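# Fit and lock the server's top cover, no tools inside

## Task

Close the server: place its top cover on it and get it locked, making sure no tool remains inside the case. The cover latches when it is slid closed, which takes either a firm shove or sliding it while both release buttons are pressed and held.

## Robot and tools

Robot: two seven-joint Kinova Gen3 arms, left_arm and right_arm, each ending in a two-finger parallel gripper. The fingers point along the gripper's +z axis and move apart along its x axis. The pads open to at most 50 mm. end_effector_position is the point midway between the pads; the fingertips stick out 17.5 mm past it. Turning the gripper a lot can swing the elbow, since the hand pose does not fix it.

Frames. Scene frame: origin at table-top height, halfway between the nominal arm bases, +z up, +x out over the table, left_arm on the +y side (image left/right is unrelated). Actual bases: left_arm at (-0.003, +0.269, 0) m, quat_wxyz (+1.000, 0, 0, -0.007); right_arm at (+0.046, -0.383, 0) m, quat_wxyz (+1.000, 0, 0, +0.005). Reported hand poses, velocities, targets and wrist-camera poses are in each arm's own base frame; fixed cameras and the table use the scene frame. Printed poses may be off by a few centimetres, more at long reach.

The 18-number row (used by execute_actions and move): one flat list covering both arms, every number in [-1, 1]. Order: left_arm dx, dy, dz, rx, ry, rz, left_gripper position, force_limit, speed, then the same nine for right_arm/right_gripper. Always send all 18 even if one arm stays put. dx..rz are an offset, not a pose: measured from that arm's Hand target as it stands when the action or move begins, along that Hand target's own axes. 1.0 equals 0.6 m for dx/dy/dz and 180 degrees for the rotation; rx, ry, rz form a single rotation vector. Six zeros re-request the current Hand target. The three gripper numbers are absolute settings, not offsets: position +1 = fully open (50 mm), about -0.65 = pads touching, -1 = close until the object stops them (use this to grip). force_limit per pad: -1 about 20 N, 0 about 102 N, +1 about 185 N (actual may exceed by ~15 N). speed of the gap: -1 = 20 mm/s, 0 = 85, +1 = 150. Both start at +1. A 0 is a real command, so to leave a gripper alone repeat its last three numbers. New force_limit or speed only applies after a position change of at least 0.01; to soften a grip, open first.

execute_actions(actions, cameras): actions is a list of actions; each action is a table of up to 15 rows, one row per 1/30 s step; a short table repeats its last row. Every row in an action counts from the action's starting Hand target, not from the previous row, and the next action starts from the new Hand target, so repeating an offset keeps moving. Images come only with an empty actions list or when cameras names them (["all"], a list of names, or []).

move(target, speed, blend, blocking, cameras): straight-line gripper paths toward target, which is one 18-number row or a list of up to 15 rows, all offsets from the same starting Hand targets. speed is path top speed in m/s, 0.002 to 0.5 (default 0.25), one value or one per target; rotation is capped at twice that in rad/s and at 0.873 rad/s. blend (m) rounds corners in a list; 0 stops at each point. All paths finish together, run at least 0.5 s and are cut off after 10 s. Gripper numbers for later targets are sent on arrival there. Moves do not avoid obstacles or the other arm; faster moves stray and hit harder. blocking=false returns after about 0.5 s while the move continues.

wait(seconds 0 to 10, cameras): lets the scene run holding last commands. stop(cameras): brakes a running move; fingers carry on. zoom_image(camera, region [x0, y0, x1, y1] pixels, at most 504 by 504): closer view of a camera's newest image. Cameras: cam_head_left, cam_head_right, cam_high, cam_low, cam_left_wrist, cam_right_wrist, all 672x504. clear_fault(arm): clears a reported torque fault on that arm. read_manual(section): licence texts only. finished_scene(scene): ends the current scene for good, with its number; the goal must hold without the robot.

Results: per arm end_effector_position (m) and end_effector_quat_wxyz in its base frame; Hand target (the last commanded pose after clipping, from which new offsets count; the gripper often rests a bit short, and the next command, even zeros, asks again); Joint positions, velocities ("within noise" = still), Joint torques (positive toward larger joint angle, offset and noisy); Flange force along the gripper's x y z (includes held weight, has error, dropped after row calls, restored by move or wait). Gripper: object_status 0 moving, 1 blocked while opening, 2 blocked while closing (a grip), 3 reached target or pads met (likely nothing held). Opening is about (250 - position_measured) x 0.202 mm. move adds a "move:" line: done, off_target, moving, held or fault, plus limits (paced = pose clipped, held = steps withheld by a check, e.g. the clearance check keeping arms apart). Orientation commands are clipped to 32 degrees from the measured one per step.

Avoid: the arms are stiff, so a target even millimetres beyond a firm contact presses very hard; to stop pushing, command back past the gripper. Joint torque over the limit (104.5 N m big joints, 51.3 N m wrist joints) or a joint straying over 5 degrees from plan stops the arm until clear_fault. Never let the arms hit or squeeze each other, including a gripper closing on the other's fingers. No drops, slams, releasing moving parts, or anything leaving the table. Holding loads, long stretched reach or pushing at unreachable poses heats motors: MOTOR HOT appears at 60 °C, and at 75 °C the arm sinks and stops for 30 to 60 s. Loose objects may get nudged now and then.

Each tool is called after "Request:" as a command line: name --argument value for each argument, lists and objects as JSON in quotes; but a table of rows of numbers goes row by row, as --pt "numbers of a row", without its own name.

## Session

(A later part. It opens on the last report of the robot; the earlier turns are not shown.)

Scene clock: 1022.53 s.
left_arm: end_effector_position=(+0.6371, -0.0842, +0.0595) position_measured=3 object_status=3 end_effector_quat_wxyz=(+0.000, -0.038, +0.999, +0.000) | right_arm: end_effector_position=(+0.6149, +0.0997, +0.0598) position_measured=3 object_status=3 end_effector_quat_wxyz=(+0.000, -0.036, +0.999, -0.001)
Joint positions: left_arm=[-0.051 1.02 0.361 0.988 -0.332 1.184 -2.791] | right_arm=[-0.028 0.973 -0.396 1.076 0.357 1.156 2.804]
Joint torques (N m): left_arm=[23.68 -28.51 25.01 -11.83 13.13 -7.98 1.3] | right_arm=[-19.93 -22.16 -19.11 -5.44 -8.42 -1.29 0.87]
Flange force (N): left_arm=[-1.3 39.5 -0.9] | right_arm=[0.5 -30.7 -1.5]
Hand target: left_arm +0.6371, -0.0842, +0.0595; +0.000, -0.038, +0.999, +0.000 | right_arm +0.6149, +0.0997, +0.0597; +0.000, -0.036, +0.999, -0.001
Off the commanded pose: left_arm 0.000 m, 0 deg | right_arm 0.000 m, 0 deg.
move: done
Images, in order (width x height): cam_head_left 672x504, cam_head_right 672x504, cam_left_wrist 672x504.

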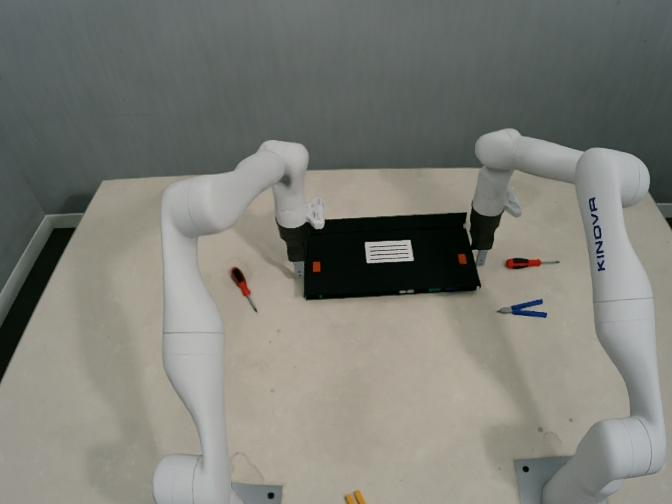

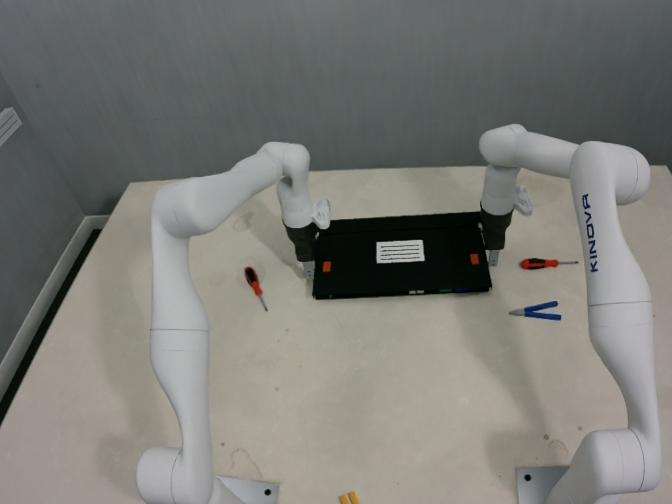

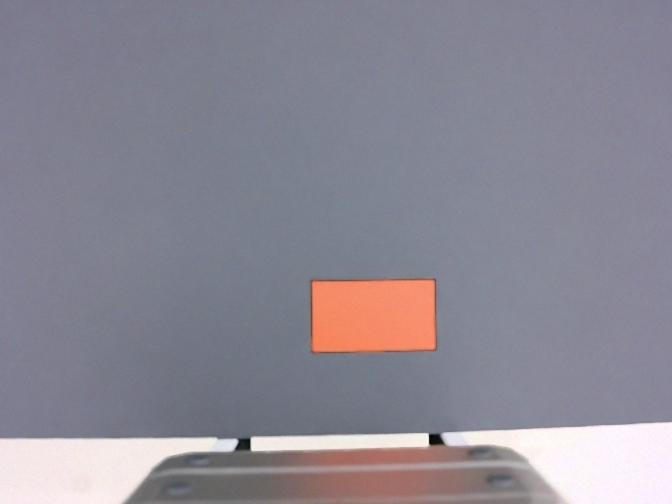

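Request:
move --target '[0,0.0013,0,0,0,0,1,1,1,0,0.0013,0,0,0,0,1,1,1]' --speed 0.03

Request:
move --target '[0,0,0.0058,0,0,0,1,1,1,0,0,0.0058,0,0,0,1,1,1]' --speed 0.02

Scene clock: 1044.43 s.
left_arm: end_effector_position=(+0.6370, -0.0834, +0.0594) position_measured=3 object_status=3 end_effector_quat_wxyz=(+0.000, -0.038, +0.999, +0.000) | right_arm: end_effector_position=(+0.6148, +0.1004, +0.0597) position_measured=3 object_status=3 end_effector_quat_wxyz=(+0.000, -0.036, +0.999, -0.001)
Joint positions: left_arm=[-0.052 1.019 0.361 0.989 -0.332 1.184 -2.792] | right_arm=[-0.029 0.973 -0.396 1.076 0.357 1.156 2.803]
Joint torques (N m): left_arm=[19.48 -30.11 21.7 -11.72 11.03 -6.11 1.01] | right_arm=[-22.74 -24.72 -21.81 -6.96 -9.52 -2.32 1.04]
Flange force (N): left_arm=[-1.8 32.2 3.3] | right_arm=[1.3 -35.0 2.0]
Hand target: left_arm +0.6370, -0.0834, +0.0595; +0.000, -0.038, +0.999, +0.000 | right_arm +0.6148, +0.1004, +0.0597; +0.000, -0.036, +0.999, -0.001
Off the commanded pose: left_arm 0.000 m, 0 deg | right_arm 0.000 m, 0 deg.
move: done

Scene clock: 1045.13 s.
left_arm: end_effector_position=(+0.6370, -0.0833, +0.0561) position_measured=3 object_status=3 end_effector_quat_wxyz=(+0.000, -0.038, +0.999, +0.000) | right_arm: end_effector_position=(+0.6148, +0.1004, +0.0563) position_measured=3 object_status=3 end_effector_quat_wxyz=(+0.000, -0.036, +0.999, -0.001)
Joint positions: left_arm=[-0.052 1.023 0.36 0.992 -0.333 1.177 -2.791] | right_arm=[-0.029 0.977 -0.396 1.079 0.359 1.149 2.802]
Joint torques (N m): left_arm=[20.32 -28.52 22.13 -11.22 11.18 -6.56 1.05] | right_arm=[-22.78 -25.05 -21.96 -6.98 -9.54 -2.28 1.02]
Flange force (N): left_arm=[-1.5 33.7 0.2] | right_arm=[1.1 -35.1 2.6]
Hand target: left_arm +0.6370, -0.0834, +0.0560; +0.000, -0.038, +0.999, +0.000 | right_arm +0.6148, +0.1004, +0.0562; +0.000, -0.036, +0.999, -0.001
Off the commanded pose: left_arm 0.000 m, 0 deg | right_arm 0.000 m, 0 deg.
move: done

Request:
move --target '[0,0,0.0042,0,0,0,1,1,1,0,0,0.0042,0,0,0,1,1,1]' --speed 0.02

Request:
move --target '[0,0,0.003,0,0,0,1,1,1,0,0,0.003,0,0,0,1,1,1]' --speed 0.02 --cameras '["cam_head_left","cam_head_right","cam_low","cam_high","cam_right_wrist"]'

Request:
zoom_image --camera "cam_head_left" --region '[290, 200, 500, 310]'

Request:
zoom_image --camera "cam_low" --region '[280, 240, 450, 300]'

Request:
zoom_image --camera "cam_high" --region '[190, 140, 310, 320]'

Scene clock: 1057.97 s.
left_arm: end_effector_position=(+0.6371, -0.0834, +0.0535) position_measured=3 object_status=3 end_effector_quat_wxyz=(+0.000, -0.038, +0.999, +0.000) | right_arm: end_effector_position=(+0.6149, +0.1004, +0.0538) position_measured=3 object_status=3 end_effector_quat_wxyz=(+0.000, -0.036, +0.999, -0.001)
Joint positions: left_arm=[-0.052 1.026 0.36 0.994 -0.334 1.172 -2.791] | right_arm=[-0.029 0.98 -0.395 1.081 0.36 1.144 2.801]
Joint torques (N m): left_arm=[21.7 -16.54 21.24 -4.54 11.6 -5.32 1.05] | right_arm=[-23.68 -12.87 -21.11 -4.3 -9.41 -4.31 0.99]
Flange force (N): left_arm=[-5.4 35.1 -17.2] | right_arm=[9.8 -37.4 -18.9]
Hand target: left_arm +0.6370, -0.0834, +0.0535; +0.000, -0.038, +0.999, +0.000 | right_arm +0.6148, +0.1004, +0.0537; +0.000, -0.036, +0.999, -0.001
Off the commanded pose: left_arm 0.000 m, 0 deg | right_arm 0.000 m, 0 deg.
move: done

Scene clock: 1058.67 s.
left_arm: end_effector_position=(+0.6370, -0.0834, +0.0517) position_measured=3 object_status=3 end_effector_quat_wxyz=(+0.000, -0.038, +0.999, +0.000) | right_arm: end_effector_position=(+0.6148, +0.1004, +0.0519) position_measured=3 object_status=3 end_effector_quat_wxyz=(+0.000, -0.036, +0.999, -0.001)
Joint positions: left_arm=[-0.052 1.028 0.359 0.996 -0.334 1.168 -2.79] | right_arm=[-0.029 0.982 -0.394 1.083 0.361 1.141 2.8]
Joint torques (N m): left_arm=[21.42 -16.1 20.96 -4.34 11.42 -5.15 1.05] | right_arm=[-23.59 -14.61 -21.19 -4.04 -9.43 -3.5 1.01]
Flange force (N): left_arm=[-4.9 34.7 -17.7] | right_arm=[6.8 -37.0 -15.3]
Hand target: left_arm +0.6370, -0.0834, +0.0517; +0.000, -0.038, +0.999, +0.000 | right_arm +0.6148, +0.1004, +0.0519; +0.000, -0.036, +0.999, -0.001
Off the commanded pose: left_arm 0.000 m, 0 deg | right_arm 0.000 m, 0 deg.
move: done
Images, in order (width x height): cam_head_left 672x504, cam_head_right 672x504, cam_high 672x504, cam_low 672x504, cam_right_wrist 672x504.

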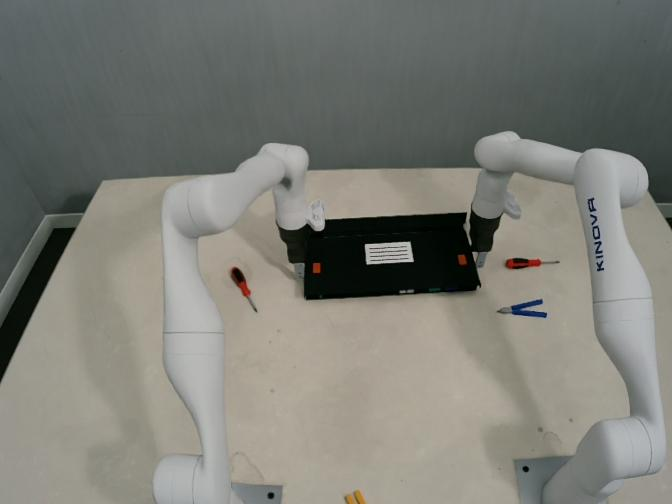

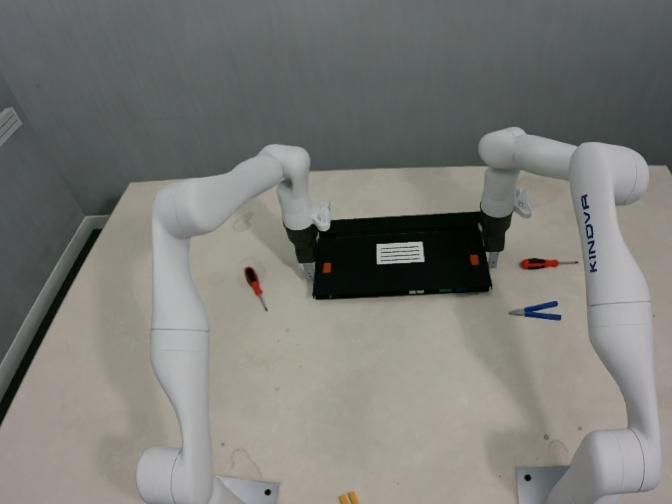

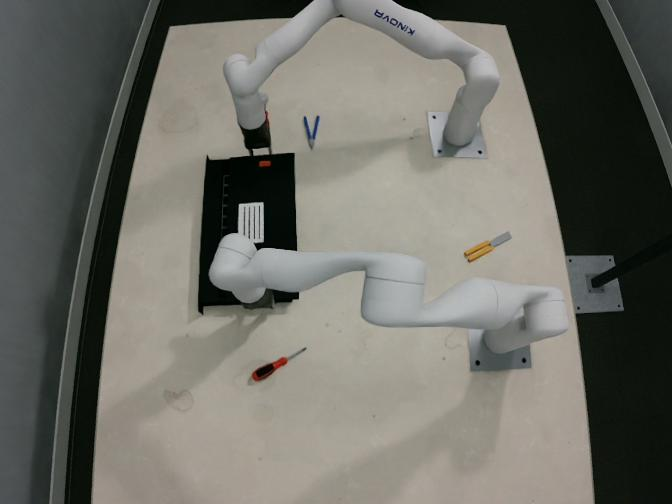

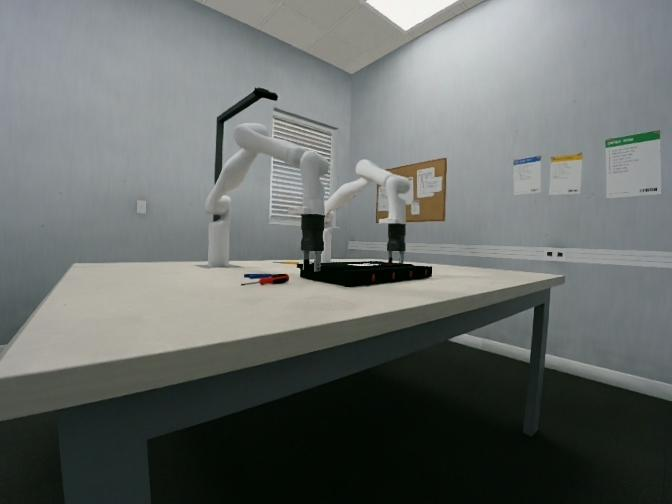

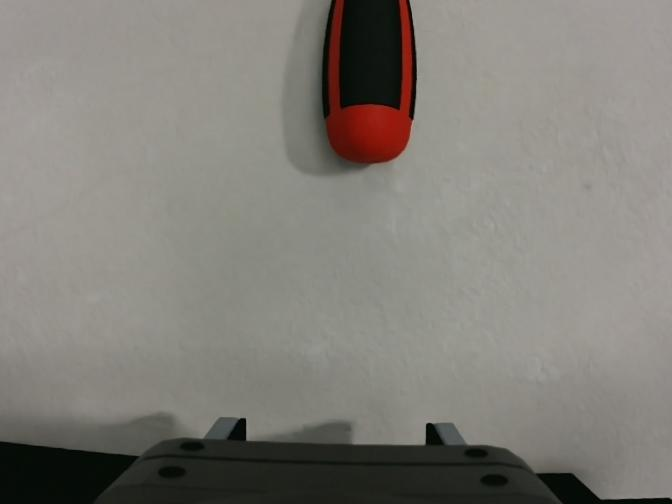

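Scaled by 2.400.

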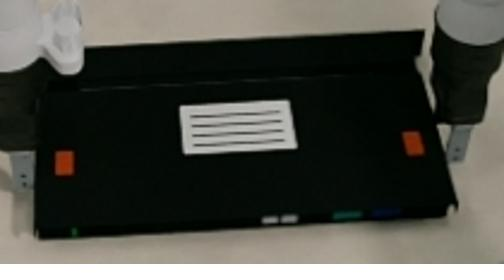

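Scaled by 2.965.

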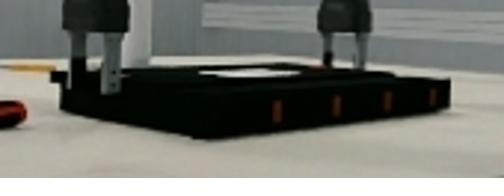

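Scaled by 2.800.

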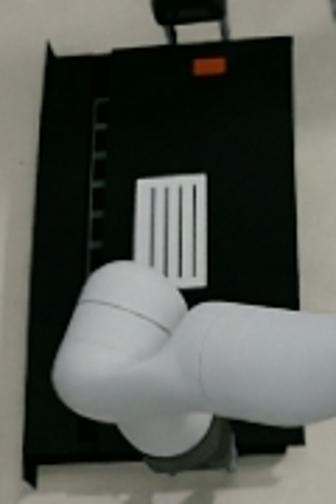

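Request:
move --pt "0 0.0417 0 0 0 0 1 1 1 0 -0.0417 0 0 0 0 1 1 1" --pt "0 0.0417 -0.1305 0 0 0 1 1 1 0 -0.0417 -0.13 0 0 0 1 1 1" --pt "0.2108 -0.1852 -0.1305 0 0 -0.5 -1 0 0 0.2108 0.185 -0.13 0 0 -0.5 -1 0 0" --pt "0.2108 -0.1852 -0.0172 0 0 -0.5 -1 0 0 0.2108 0.185 -0.0168 0 0 -0.5 -1 0 0" --speed '[0.06,0.2,0.4,0.15]' --blend '[0,0.02,0,0]' --cameras '["cam_head_left","cam_left_wrist","cam_right_wrist","cam_high"]'

Request:
zoom_image --camera "cam_head_left" --region '[290, 200, 500, 310]'

Scene clock: 1124.23 s.
left_arm: end_effector_position=(+0.5194, -0.2039, +0.0620) position_measured=253 object_status=3 end_effector_quat_wxyz=(+0.000, +0.734, -0.679, +0.000) | right_arm: end_effector_position=(+0.4808, +0.2022, +0.0620) position_measured=253 object_status=3 end_effector_quat_wxyz=(+0.001, +0.732, -0.681, +0.000)
Joint positions: left_arm=[0.319 0.803 0.02 1.394 -0.018 0.945 -1.151] | right_arm=[-0.024 0.848 -0.742 1.524 0.636 1.024 3.847]
Joint torques (N m): left_arm=[-0.43 -22.78 1.69 -6.7 0.01 0.39 -0.26] | right_arm=[-1.01 -20.52 -5.63 -7.96 0.16 -0.23 -0.1]
Flange force (N): left_arm=[2.8 -2.7 0.4] | right_arm=[3.9 5.2 0.4]
Hand target: left_arm +0.5194, -0.2039, +0.0619; +0.000, +0.734, -0.679, +0.000 | right_arm +0.4808, +0.2022, +0.0619; +0.001, +0.732, -0.681, +0.000
Off the commanded pose: left_arm 0.000 m, 0 deg | right_arm 0.000 m, 0 deg.
move: done
Images, in order (width x height): cam_head_left 672x504, cam_high 672x504, cam_left_wrist 672x504, cam_right_wrist 672x504.

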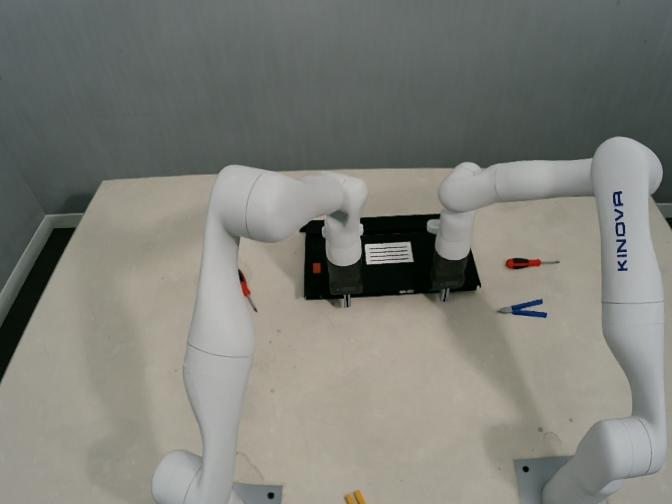

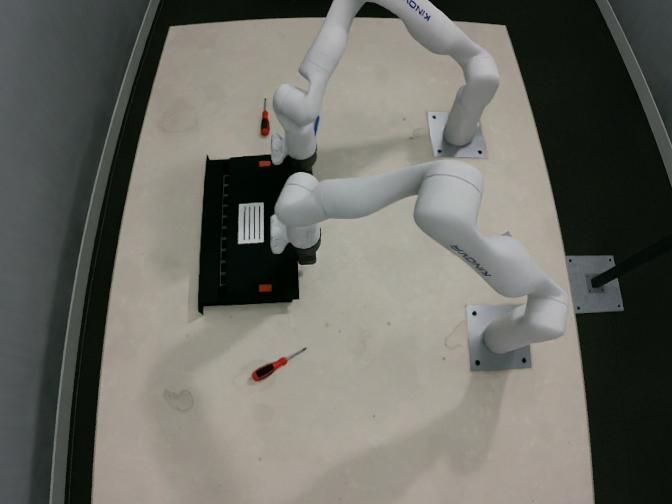

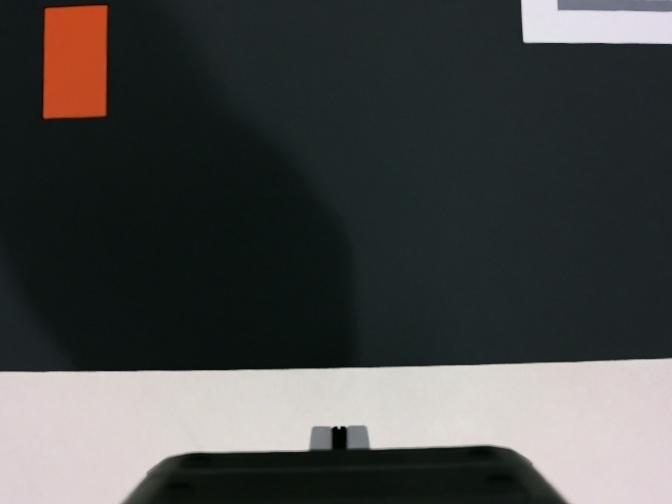

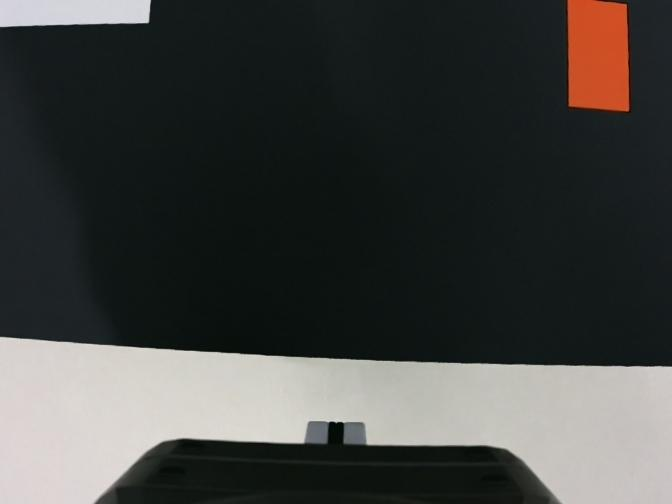

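Scaled by 2.400.

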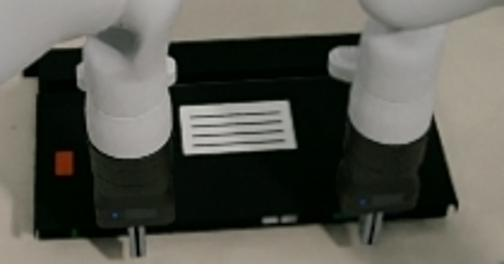

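Request:
move --target '[0,-0.0217,0,0,0,0,-1,0,0,0,-0.0267,0,0,0,0,-1,0,0]' --speed 0.05

Request:
move --target '[0,-0.02,0,0,0,0,-1,0,0,0,-0.02,0,0,0,0,-1,0,0]' --speed 0.04 --cameras '["cam_left_wrist","cam_right_wrist","cam_high"]'

Scene clock: 1140.27 s.
left_arm: end_effector_position=(+0.5324, -0.2029, +0.0619) position_measured=253 object_status=3 end_effector_quat_wxyz=(+0.000, +0.734, -0.679, +0.000) | right_arm: end_effector_position=(+0.4967, +0.2033, +0.0619) position_measured=253 object_status=3 end_effector_quat_wxyz=(+0.001, +0.732, -0.681, +0.000)
Joint positions: left_arm=[0.31 0.827 0.021 1.343 -0.019 0.972 -1.159] | right_arm=[-0.029 0.874 -0.739 1.463 0.636 1.055 3.875]
Joint torques (N m): left_arm=[-0.47 -23.21 1.78 -6.76 -0.03 -0.02 -0.27] | right_arm=[-1.06 -21.17 -5.61 -8.46 0.22 -0.25 -0.13]
Flange force (N): left_arm=[3.4 -4.0 -0.7] | right_arm=[4.5 6.9 0.6]
Hand target: left_arm +0.5324, -0.2029, +0.0619; +0.000, +0.734, -0.679, +0.000 | right_arm +0.4968, +0.2033, +0.0619; +0.001, +0.732, -0.681, +0.000
Off the commanded pose: left_arm 0.000 m, 0 deg | right_arm 0.000 m, 0 deg.
move: done

Scene clock: 1141.10 s.
left_arm: end_effector_position=(+0.5444, -0.2020, +0.0619) position_measured=253 object_status=3 end_effector_quat_wxyz=(+0.000, +0.734, -0.679, +0.000) | right_arm: end_effector_position=(+0.5087, +0.2042, +0.0619) position_measured=253 object_status=3 end_effector_quat_wxyz=(+0.001, +0.732, -0.681, +0.000)
Joint positions: left_arm=[0.302 0.849 0.022 1.294 -0.02 0.999 -1.167] | right_arm=[-0.034 0.893 -0.736 1.416 0.636 1.079 3.896]
Joint torques (N m): left_arm=[-0.38 -23.67 1.66 -6.87 0 0.08 -0.28] | right_arm=[-0.45 -22.34 -5.14 -9.91 1.13 -1.16 -0.13]
Flange force (N): left_arm=[3.2 -4.1 -0.5] | right_arm=[4.1 9.5 -0.2]
Hand target: left_arm +0.5444, -0.2020, +0.0619; +0.000, +0.734, -0.679, +0.000 | right_arm +0.5087, +0.2042, +0.0619; +0.001, +0.732, -0.681, +0.000
Off the commanded pose: left_arm 0.000 m, 0 deg | right_arm 0.000 m, 0 deg.
move: done
Images, in order (width x height): cam_high 672x504, cam_left_wrist 672x504, cam_right_wrist 672x504.

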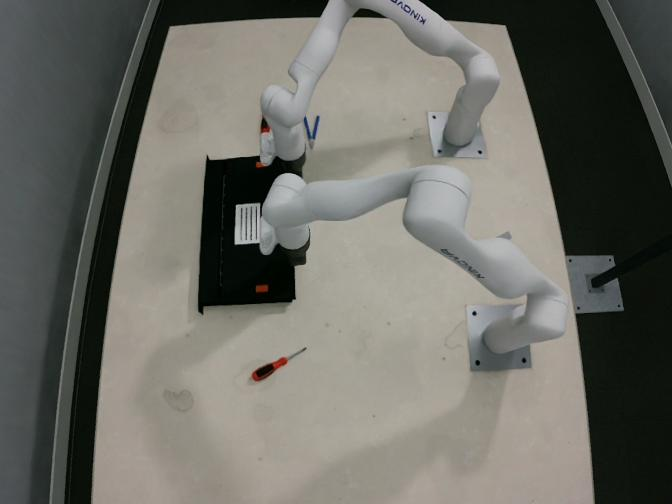

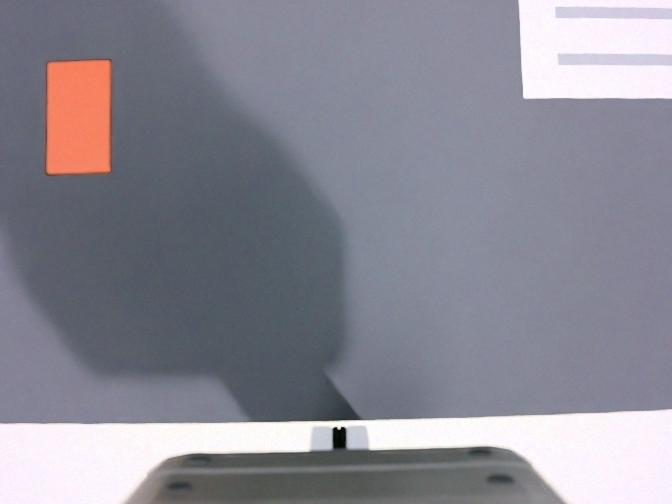

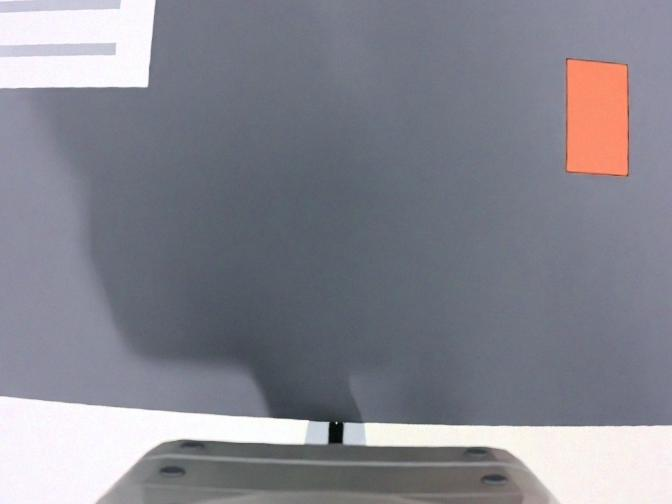

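Request:
move --target '[0,-0.0133,0,0,0,0,-1,0,0,0,-0.0117,0,0,0,0,-1,0,0]' --speed 0.04

Request:
move --target '[0,-0.005,0,0,0,0,-1,0,0,0,-0.005,0,0,0,0,-1,0,0]' --speed 0.04 --cameras '["cam_left_wrist","cam_right_wrist","cam_high"]'

Request:
zoom_image --camera "cam_high" --region '[190, 140, 310, 320]'

Scene clock: 1161.30 s.
left_arm: end_effector_position=(+0.5523, -0.2014, +0.0619) position_measured=253 object_status=3 end_effector_quat_wxyz=(+0.000, +0.734, -0.679, +0.000) | right_arm: end_effector_position=(+0.5157, +0.2047, +0.0619) position_measured=253 object_status=3 end_effector_quat_wxyz=(+0.001, +0.732, -0.681, +0.000)
Joint positions: left_arm=[0.296 0.864 0.022 1.261 -0.021 1.017 -1.172] | right_arm=[-0.037 0.905 -0.734 1.388 0.636 1.093 3.909]
Joint torques (N m): left_arm=[-1.96 -24.79 0.46 -9.43 -0.68 -2.07 -0.2] | right_arm=[0.53 -23.94 -4.44 -14.75 3.27 -4.39 -0.02]
Flange force (N): left_arm=[3.8 0.6 -2.0] | right_arm=[5.4 20.4 -3.0]
Hand target: left_arm +0.5523, -0.2014, +0.0619; +0.000, +0.734, -0.679, +0.000 | right_arm +0.5157, +0.2047, +0.0619; +0.001, +0.732, -0.681, +0.000
Off the commanded pose: left_arm 0.000 m, 0 deg | right_arm 0.000 m, 0 deg.
move: done

Scene clock: 1162.00 s.
left_arm: end_effector_position=(+0.5553, -0.2011, +0.0619) position_measured=253 object_status=3 end_effector_quat_wxyz=(+0.000, +0.734, -0.679, +0.000) | right_arm: end_effector_position=(+0.5187, +0.2048, +0.0619) position_measured=253 object_status=3 end_effector_quat_wxyz=(+0.001, +0.732, -0.681, +0.000)
Joint positions: left_arm=[0.294 0.87 0.023 1.248 -0.021 1.024 -1.174] | right_arm=[-0.039 0.91 -0.734 1.375 0.637 1.099 3.914]
Joint torques (N m): left_arm=[-0.5 -24.2 1.66 -7.29 0 0.19 -0.31] | right_arm=[0.1 -24.64 -5.19 -12.15 1.87 -2.03 -0.01]
Flange force (N): left_arm=[2.9 -2.9 0.1] | right_arm=[4.1 13.7 2.0]
Hand target: left_arm +0.5553, -0.2011, +0.0619; +0.000, +0.734, -0.679, +0.000 | right_arm +0.5187, +0.2049, +0.0619; +0.001, +0.732, -0.682, +0.000
Off the commanded pose: left_arm 0.000 m, 0 deg | right_arm 0.000 m, 0 deg.
move: done
Images, in order (width x height): cam_high 672x504, cam_left_wrist 672x504, cam_right_wrist 672x504.

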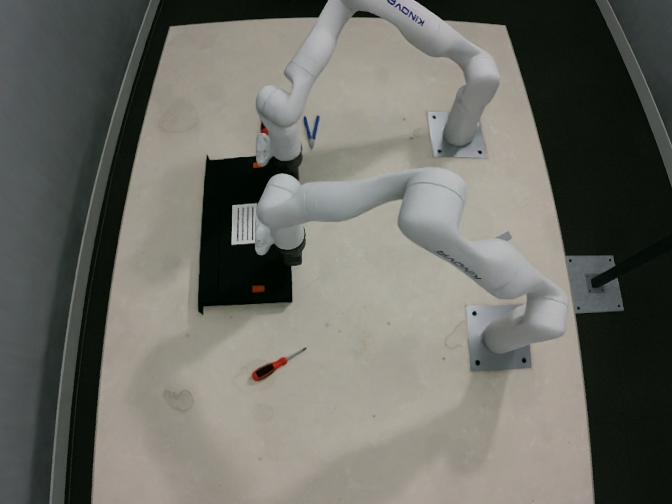

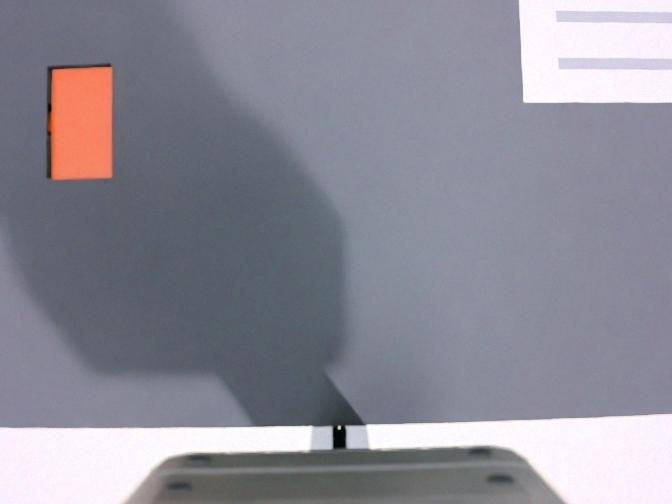

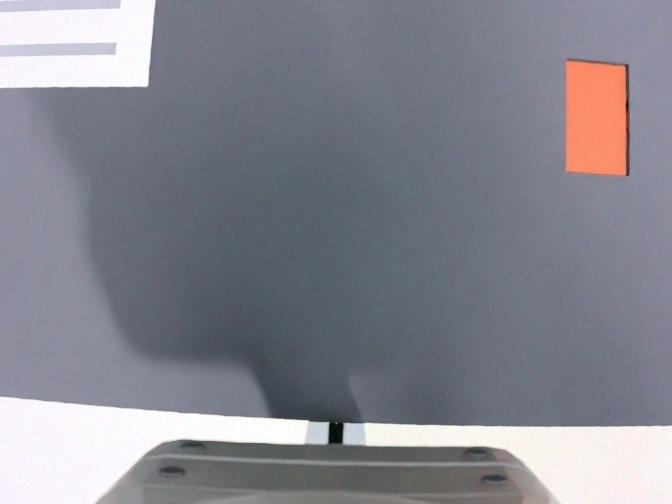

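Scaled by 2.800.

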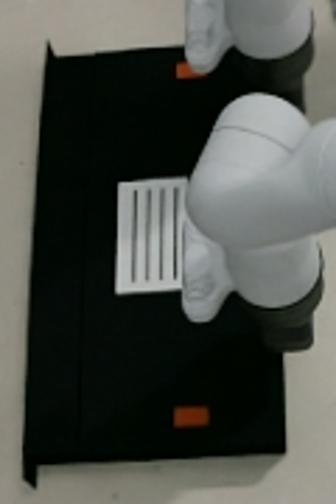

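Request:
move --target '[0,-0.0042,0,0,0,0,-1,0,0,0,-0.0042,0,0,0,0,-1,0,0]' --speed 0.04 --cameras '["cam_left_wrist","cam_right_wrist"]'

Request:
zoom_image --camera "cam_left_wrist" --region '[20, 40, 140, 200]'

Scene clock: 1170.63 s.
left_arm: end_effector_position=(+0.5577, -0.2010, +0.0619) position_measured=253 object_status=3 end_effector_quat_wxyz=(+0.000, +0.734, -0.679, +0.000) | right_arm: end_effector_position=(+0.5211, +0.2051, +0.0619) position_measured=253 object_status=3 end_effector_quat_wxyz=(+0.001, +0.732, -0.681, +0.000)
Joint positions: left_arm=[0.293 0.875 0.023 1.237 -0.021 1.03 -1.176] | right_arm=[-0.04 0.914 -0.733 1.365 0.637 1.104 3.919]
Joint torques (N m): left_arm=[-1.57 -24.24 0.66 -9.91 -0.49 -2.31 -0.25] | right_arm=[2.41 -22.91 -2.36 -18.17 5.63 -7.05 0.07]
Flange force (N): left_arm=[2.0 3.1 -3.2] | right_arm=[5.0 31.1 -10.1]
Hand target: left_arm +0.5578, -0.2009, +0.0619; +0.000, +0.734, -0.679, +0.000 | right_arm +0.5212, +0.2051, +0.0619; +0.001, +0.732, -0.681, +0.000
Off the commanded pose: left_arm 0.000 m, 0 deg | right_arm 0.000 m, 0 deg.
move: done
Images, in order (width x height): cam_left_wrist 672x504, cam_right_wrist 672x504.

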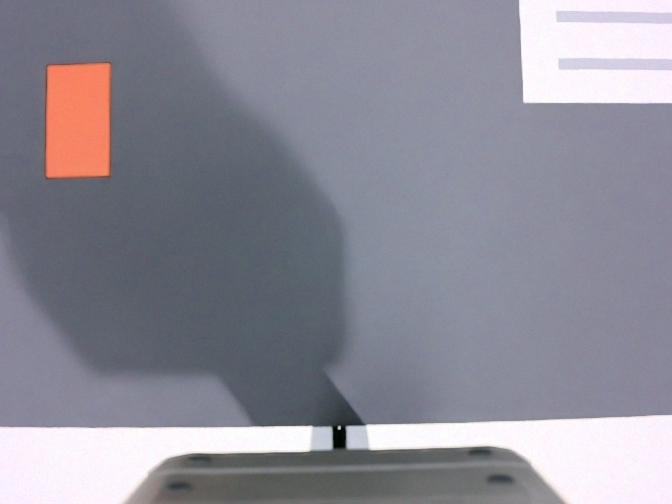

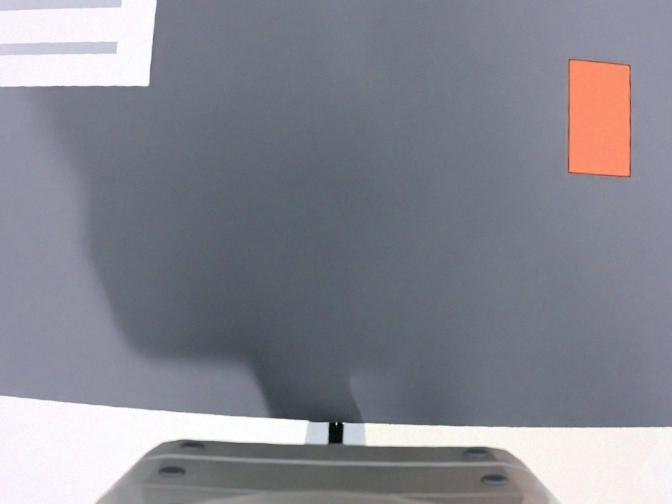

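Scaled by 3.150.

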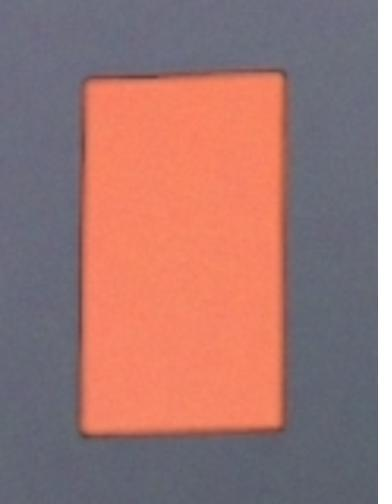

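Request:
move --target '[0,-0.0042,0,0,0,0,-1,0,0,0,-0.003,0,0,0,0,-1,0,0]' --speed 0.03 --cameras '["cam_left_wrist","cam_right_wrist"]'

Scene clock: 1177.23 s.
left_arm: end_effector_position=(+0.5602, -0.2008, +0.0619) position_measured=253 object_status=3 end_effector_quat_wxyz=(+0.000, +0.734, -0.680, +0.000) | right_arm: end_effector_position=(+0.5229, +0.2052, +0.0619) position_measured=253 object_status=3 end_effector_quat_wxyz=(+0.001, +0.732, -0.681, +0.000)
Joint positions: left_arm=[0.291 0.88 0.023 1.226 -0.022 1.036 -1.177] | right_arm=[-0.041 0.917 -0.733 1.358 0.637 1.107 3.922]
Joint torques (N m): left_arm=[-7.37 -24.22 -4.32 -22.44 -3.13 -13.64 0.02] | right_arm=[5.04 -24.08 0.21 -28.4 10.62 -14.1 0.25]
Flange force (N): left_arm=[-1.7 34.2 -17.0] | right_arm=[7.8 56.9 -19.4]
Hand target: left_arm +0.5603, -0.2007, +0.0619; +0.000, +0.734, -0.679, +0.000 | right_arm +0.5230, +0.2052, +0.0619; +0.001, +0.732, -0.681, +0.000
Off the commanded pose: left_arm 0.000 m, 0 deg | right_arm 0.000 m, 0 deg.
move: done
Images, in order (width x height): cam_left_wrist 672x504, cam_right_wrist 672x504.

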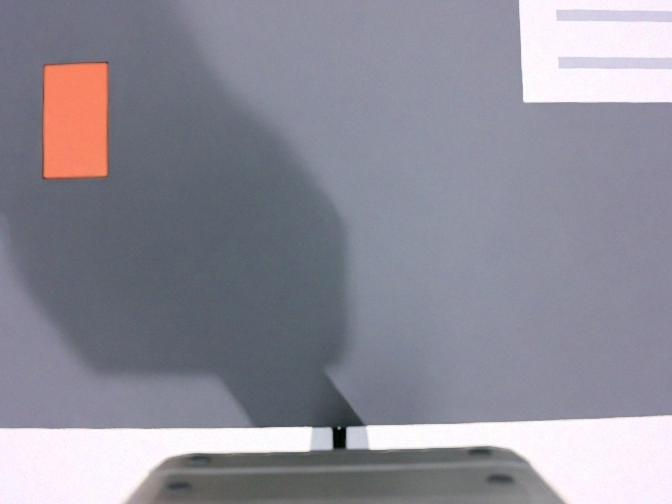

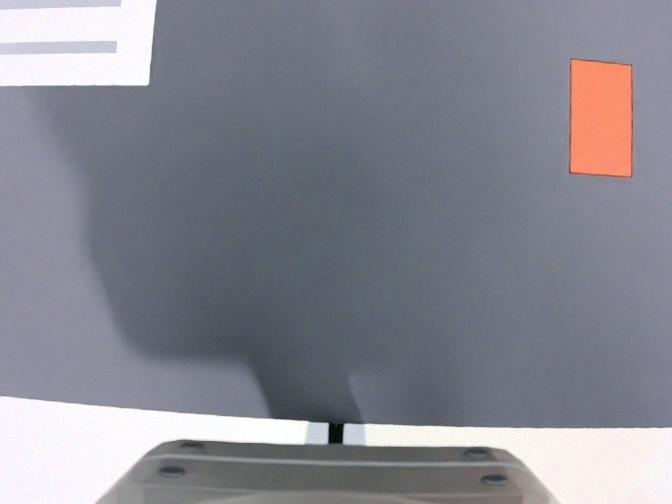

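Request:
move --target '[0,0.05,0,0,0,0,-1,0,0,0,0.05,0,0,0,0,-1,0,0]' --speed 0.1 --cameras '["cam_left_wrist","cam_right_wrist","cam_high","cam_head_left"]'

Request:
zoom_image --camera "cam_high" --region '[190, 140, 310, 320]'

Request:
zoom_image --camera "cam_head_left" --region '[290, 200, 500, 310]'

Scene clock: 1187.07 s.
left_arm: end_effector_position=(+0.5304, -0.2031, +0.0619) position_measured=253 object_status=3 end_effector_quat_wxyz=(+0.000, +0.734, -0.679, +0.000) | right_arm: end_effector_position=(+0.4931, +0.2031, +0.0619) position_measured=253 object_status=3 end_effector_quat_wxyz=(+0.001, +0.732, -0.681, +0.000)
Joint positions: left_arm=[0.311 0.823 0.021 1.351 -0.019 0.968 -1.158] | right_arm=[-0.028 0.868 -0.74 1.477 0.636 1.048 3.868]
Joint torques (N m): left_arm=[-0.48 -23.11 1.84 -6.91 0.01 0.02 -0.27] | right_arm=[-1.08 -21.24 -5.64 -8.11 0.22 -0.12 -0.12]
Flange force (N): left_arm=[3.0 -3.1 -0.5] | right_arm=[4.1 5.5 0.9]
Hand target: left_arm +0.5304, -0.2031, +0.0619; +0.000, +0.734, -0.679, +0.000 | right_arm +0.4931, +0.2031, +0.0619; +0.001, +0.732, -0.681, +0.000
Off the commanded pose: left_arm 0.000 m, 0 deg | right_arm 0.000 m, 0 deg.
move: done
Images, in order (width x height): cam_head_left 672x504, cam_high 672x504, cam_left_wrist 672x504, cam_right_wrist 672x504.

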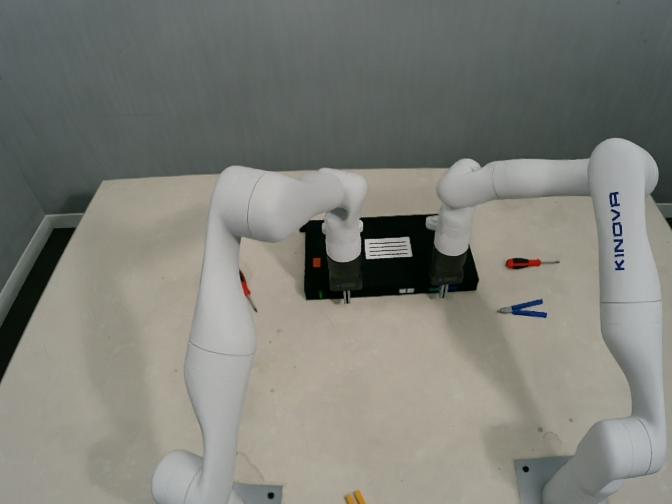

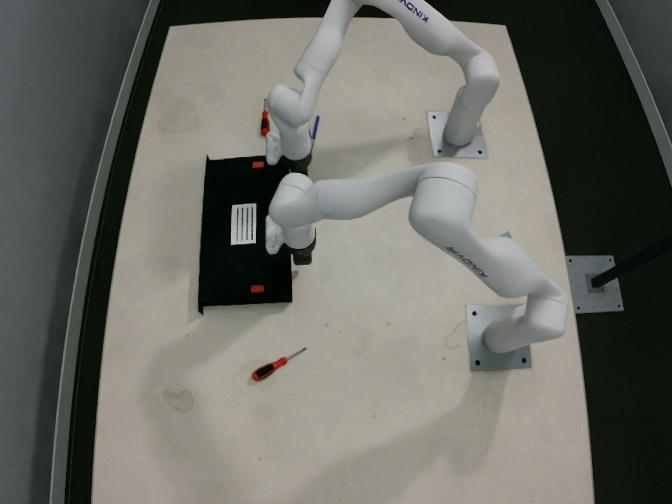

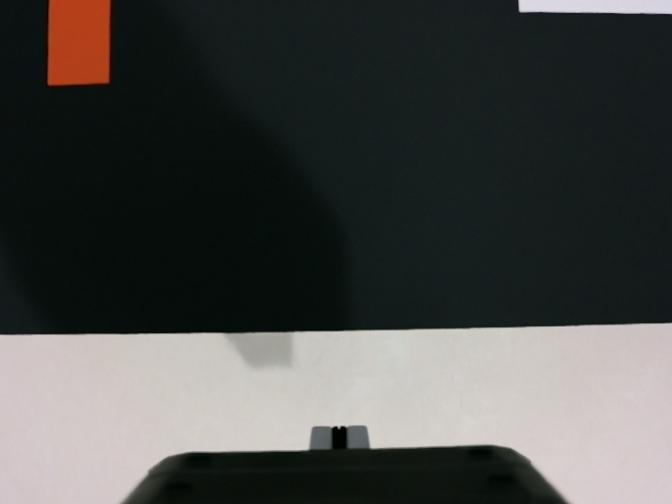

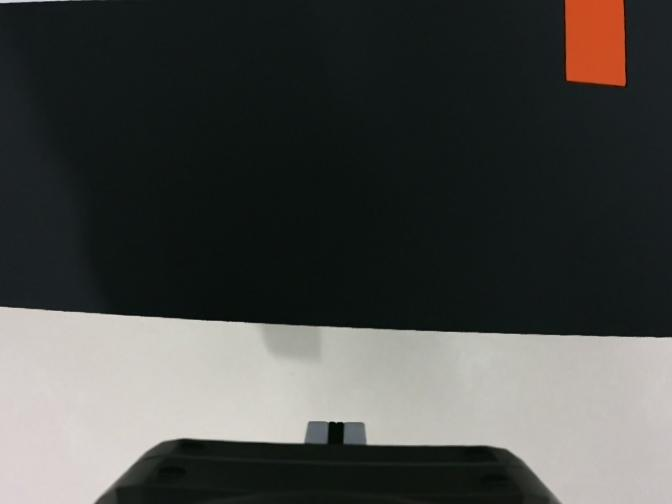

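Scaled by 2.800.

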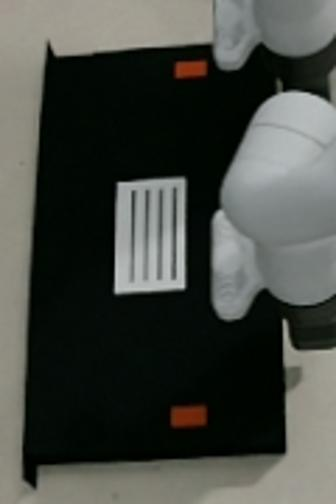

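Scaled by 2.400.

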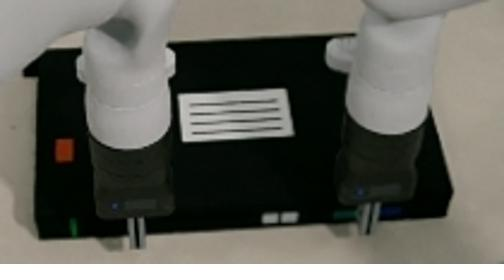

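Closed flush and latched.

Request:
finished_scene --scene 1

The scene is finished: the task was done.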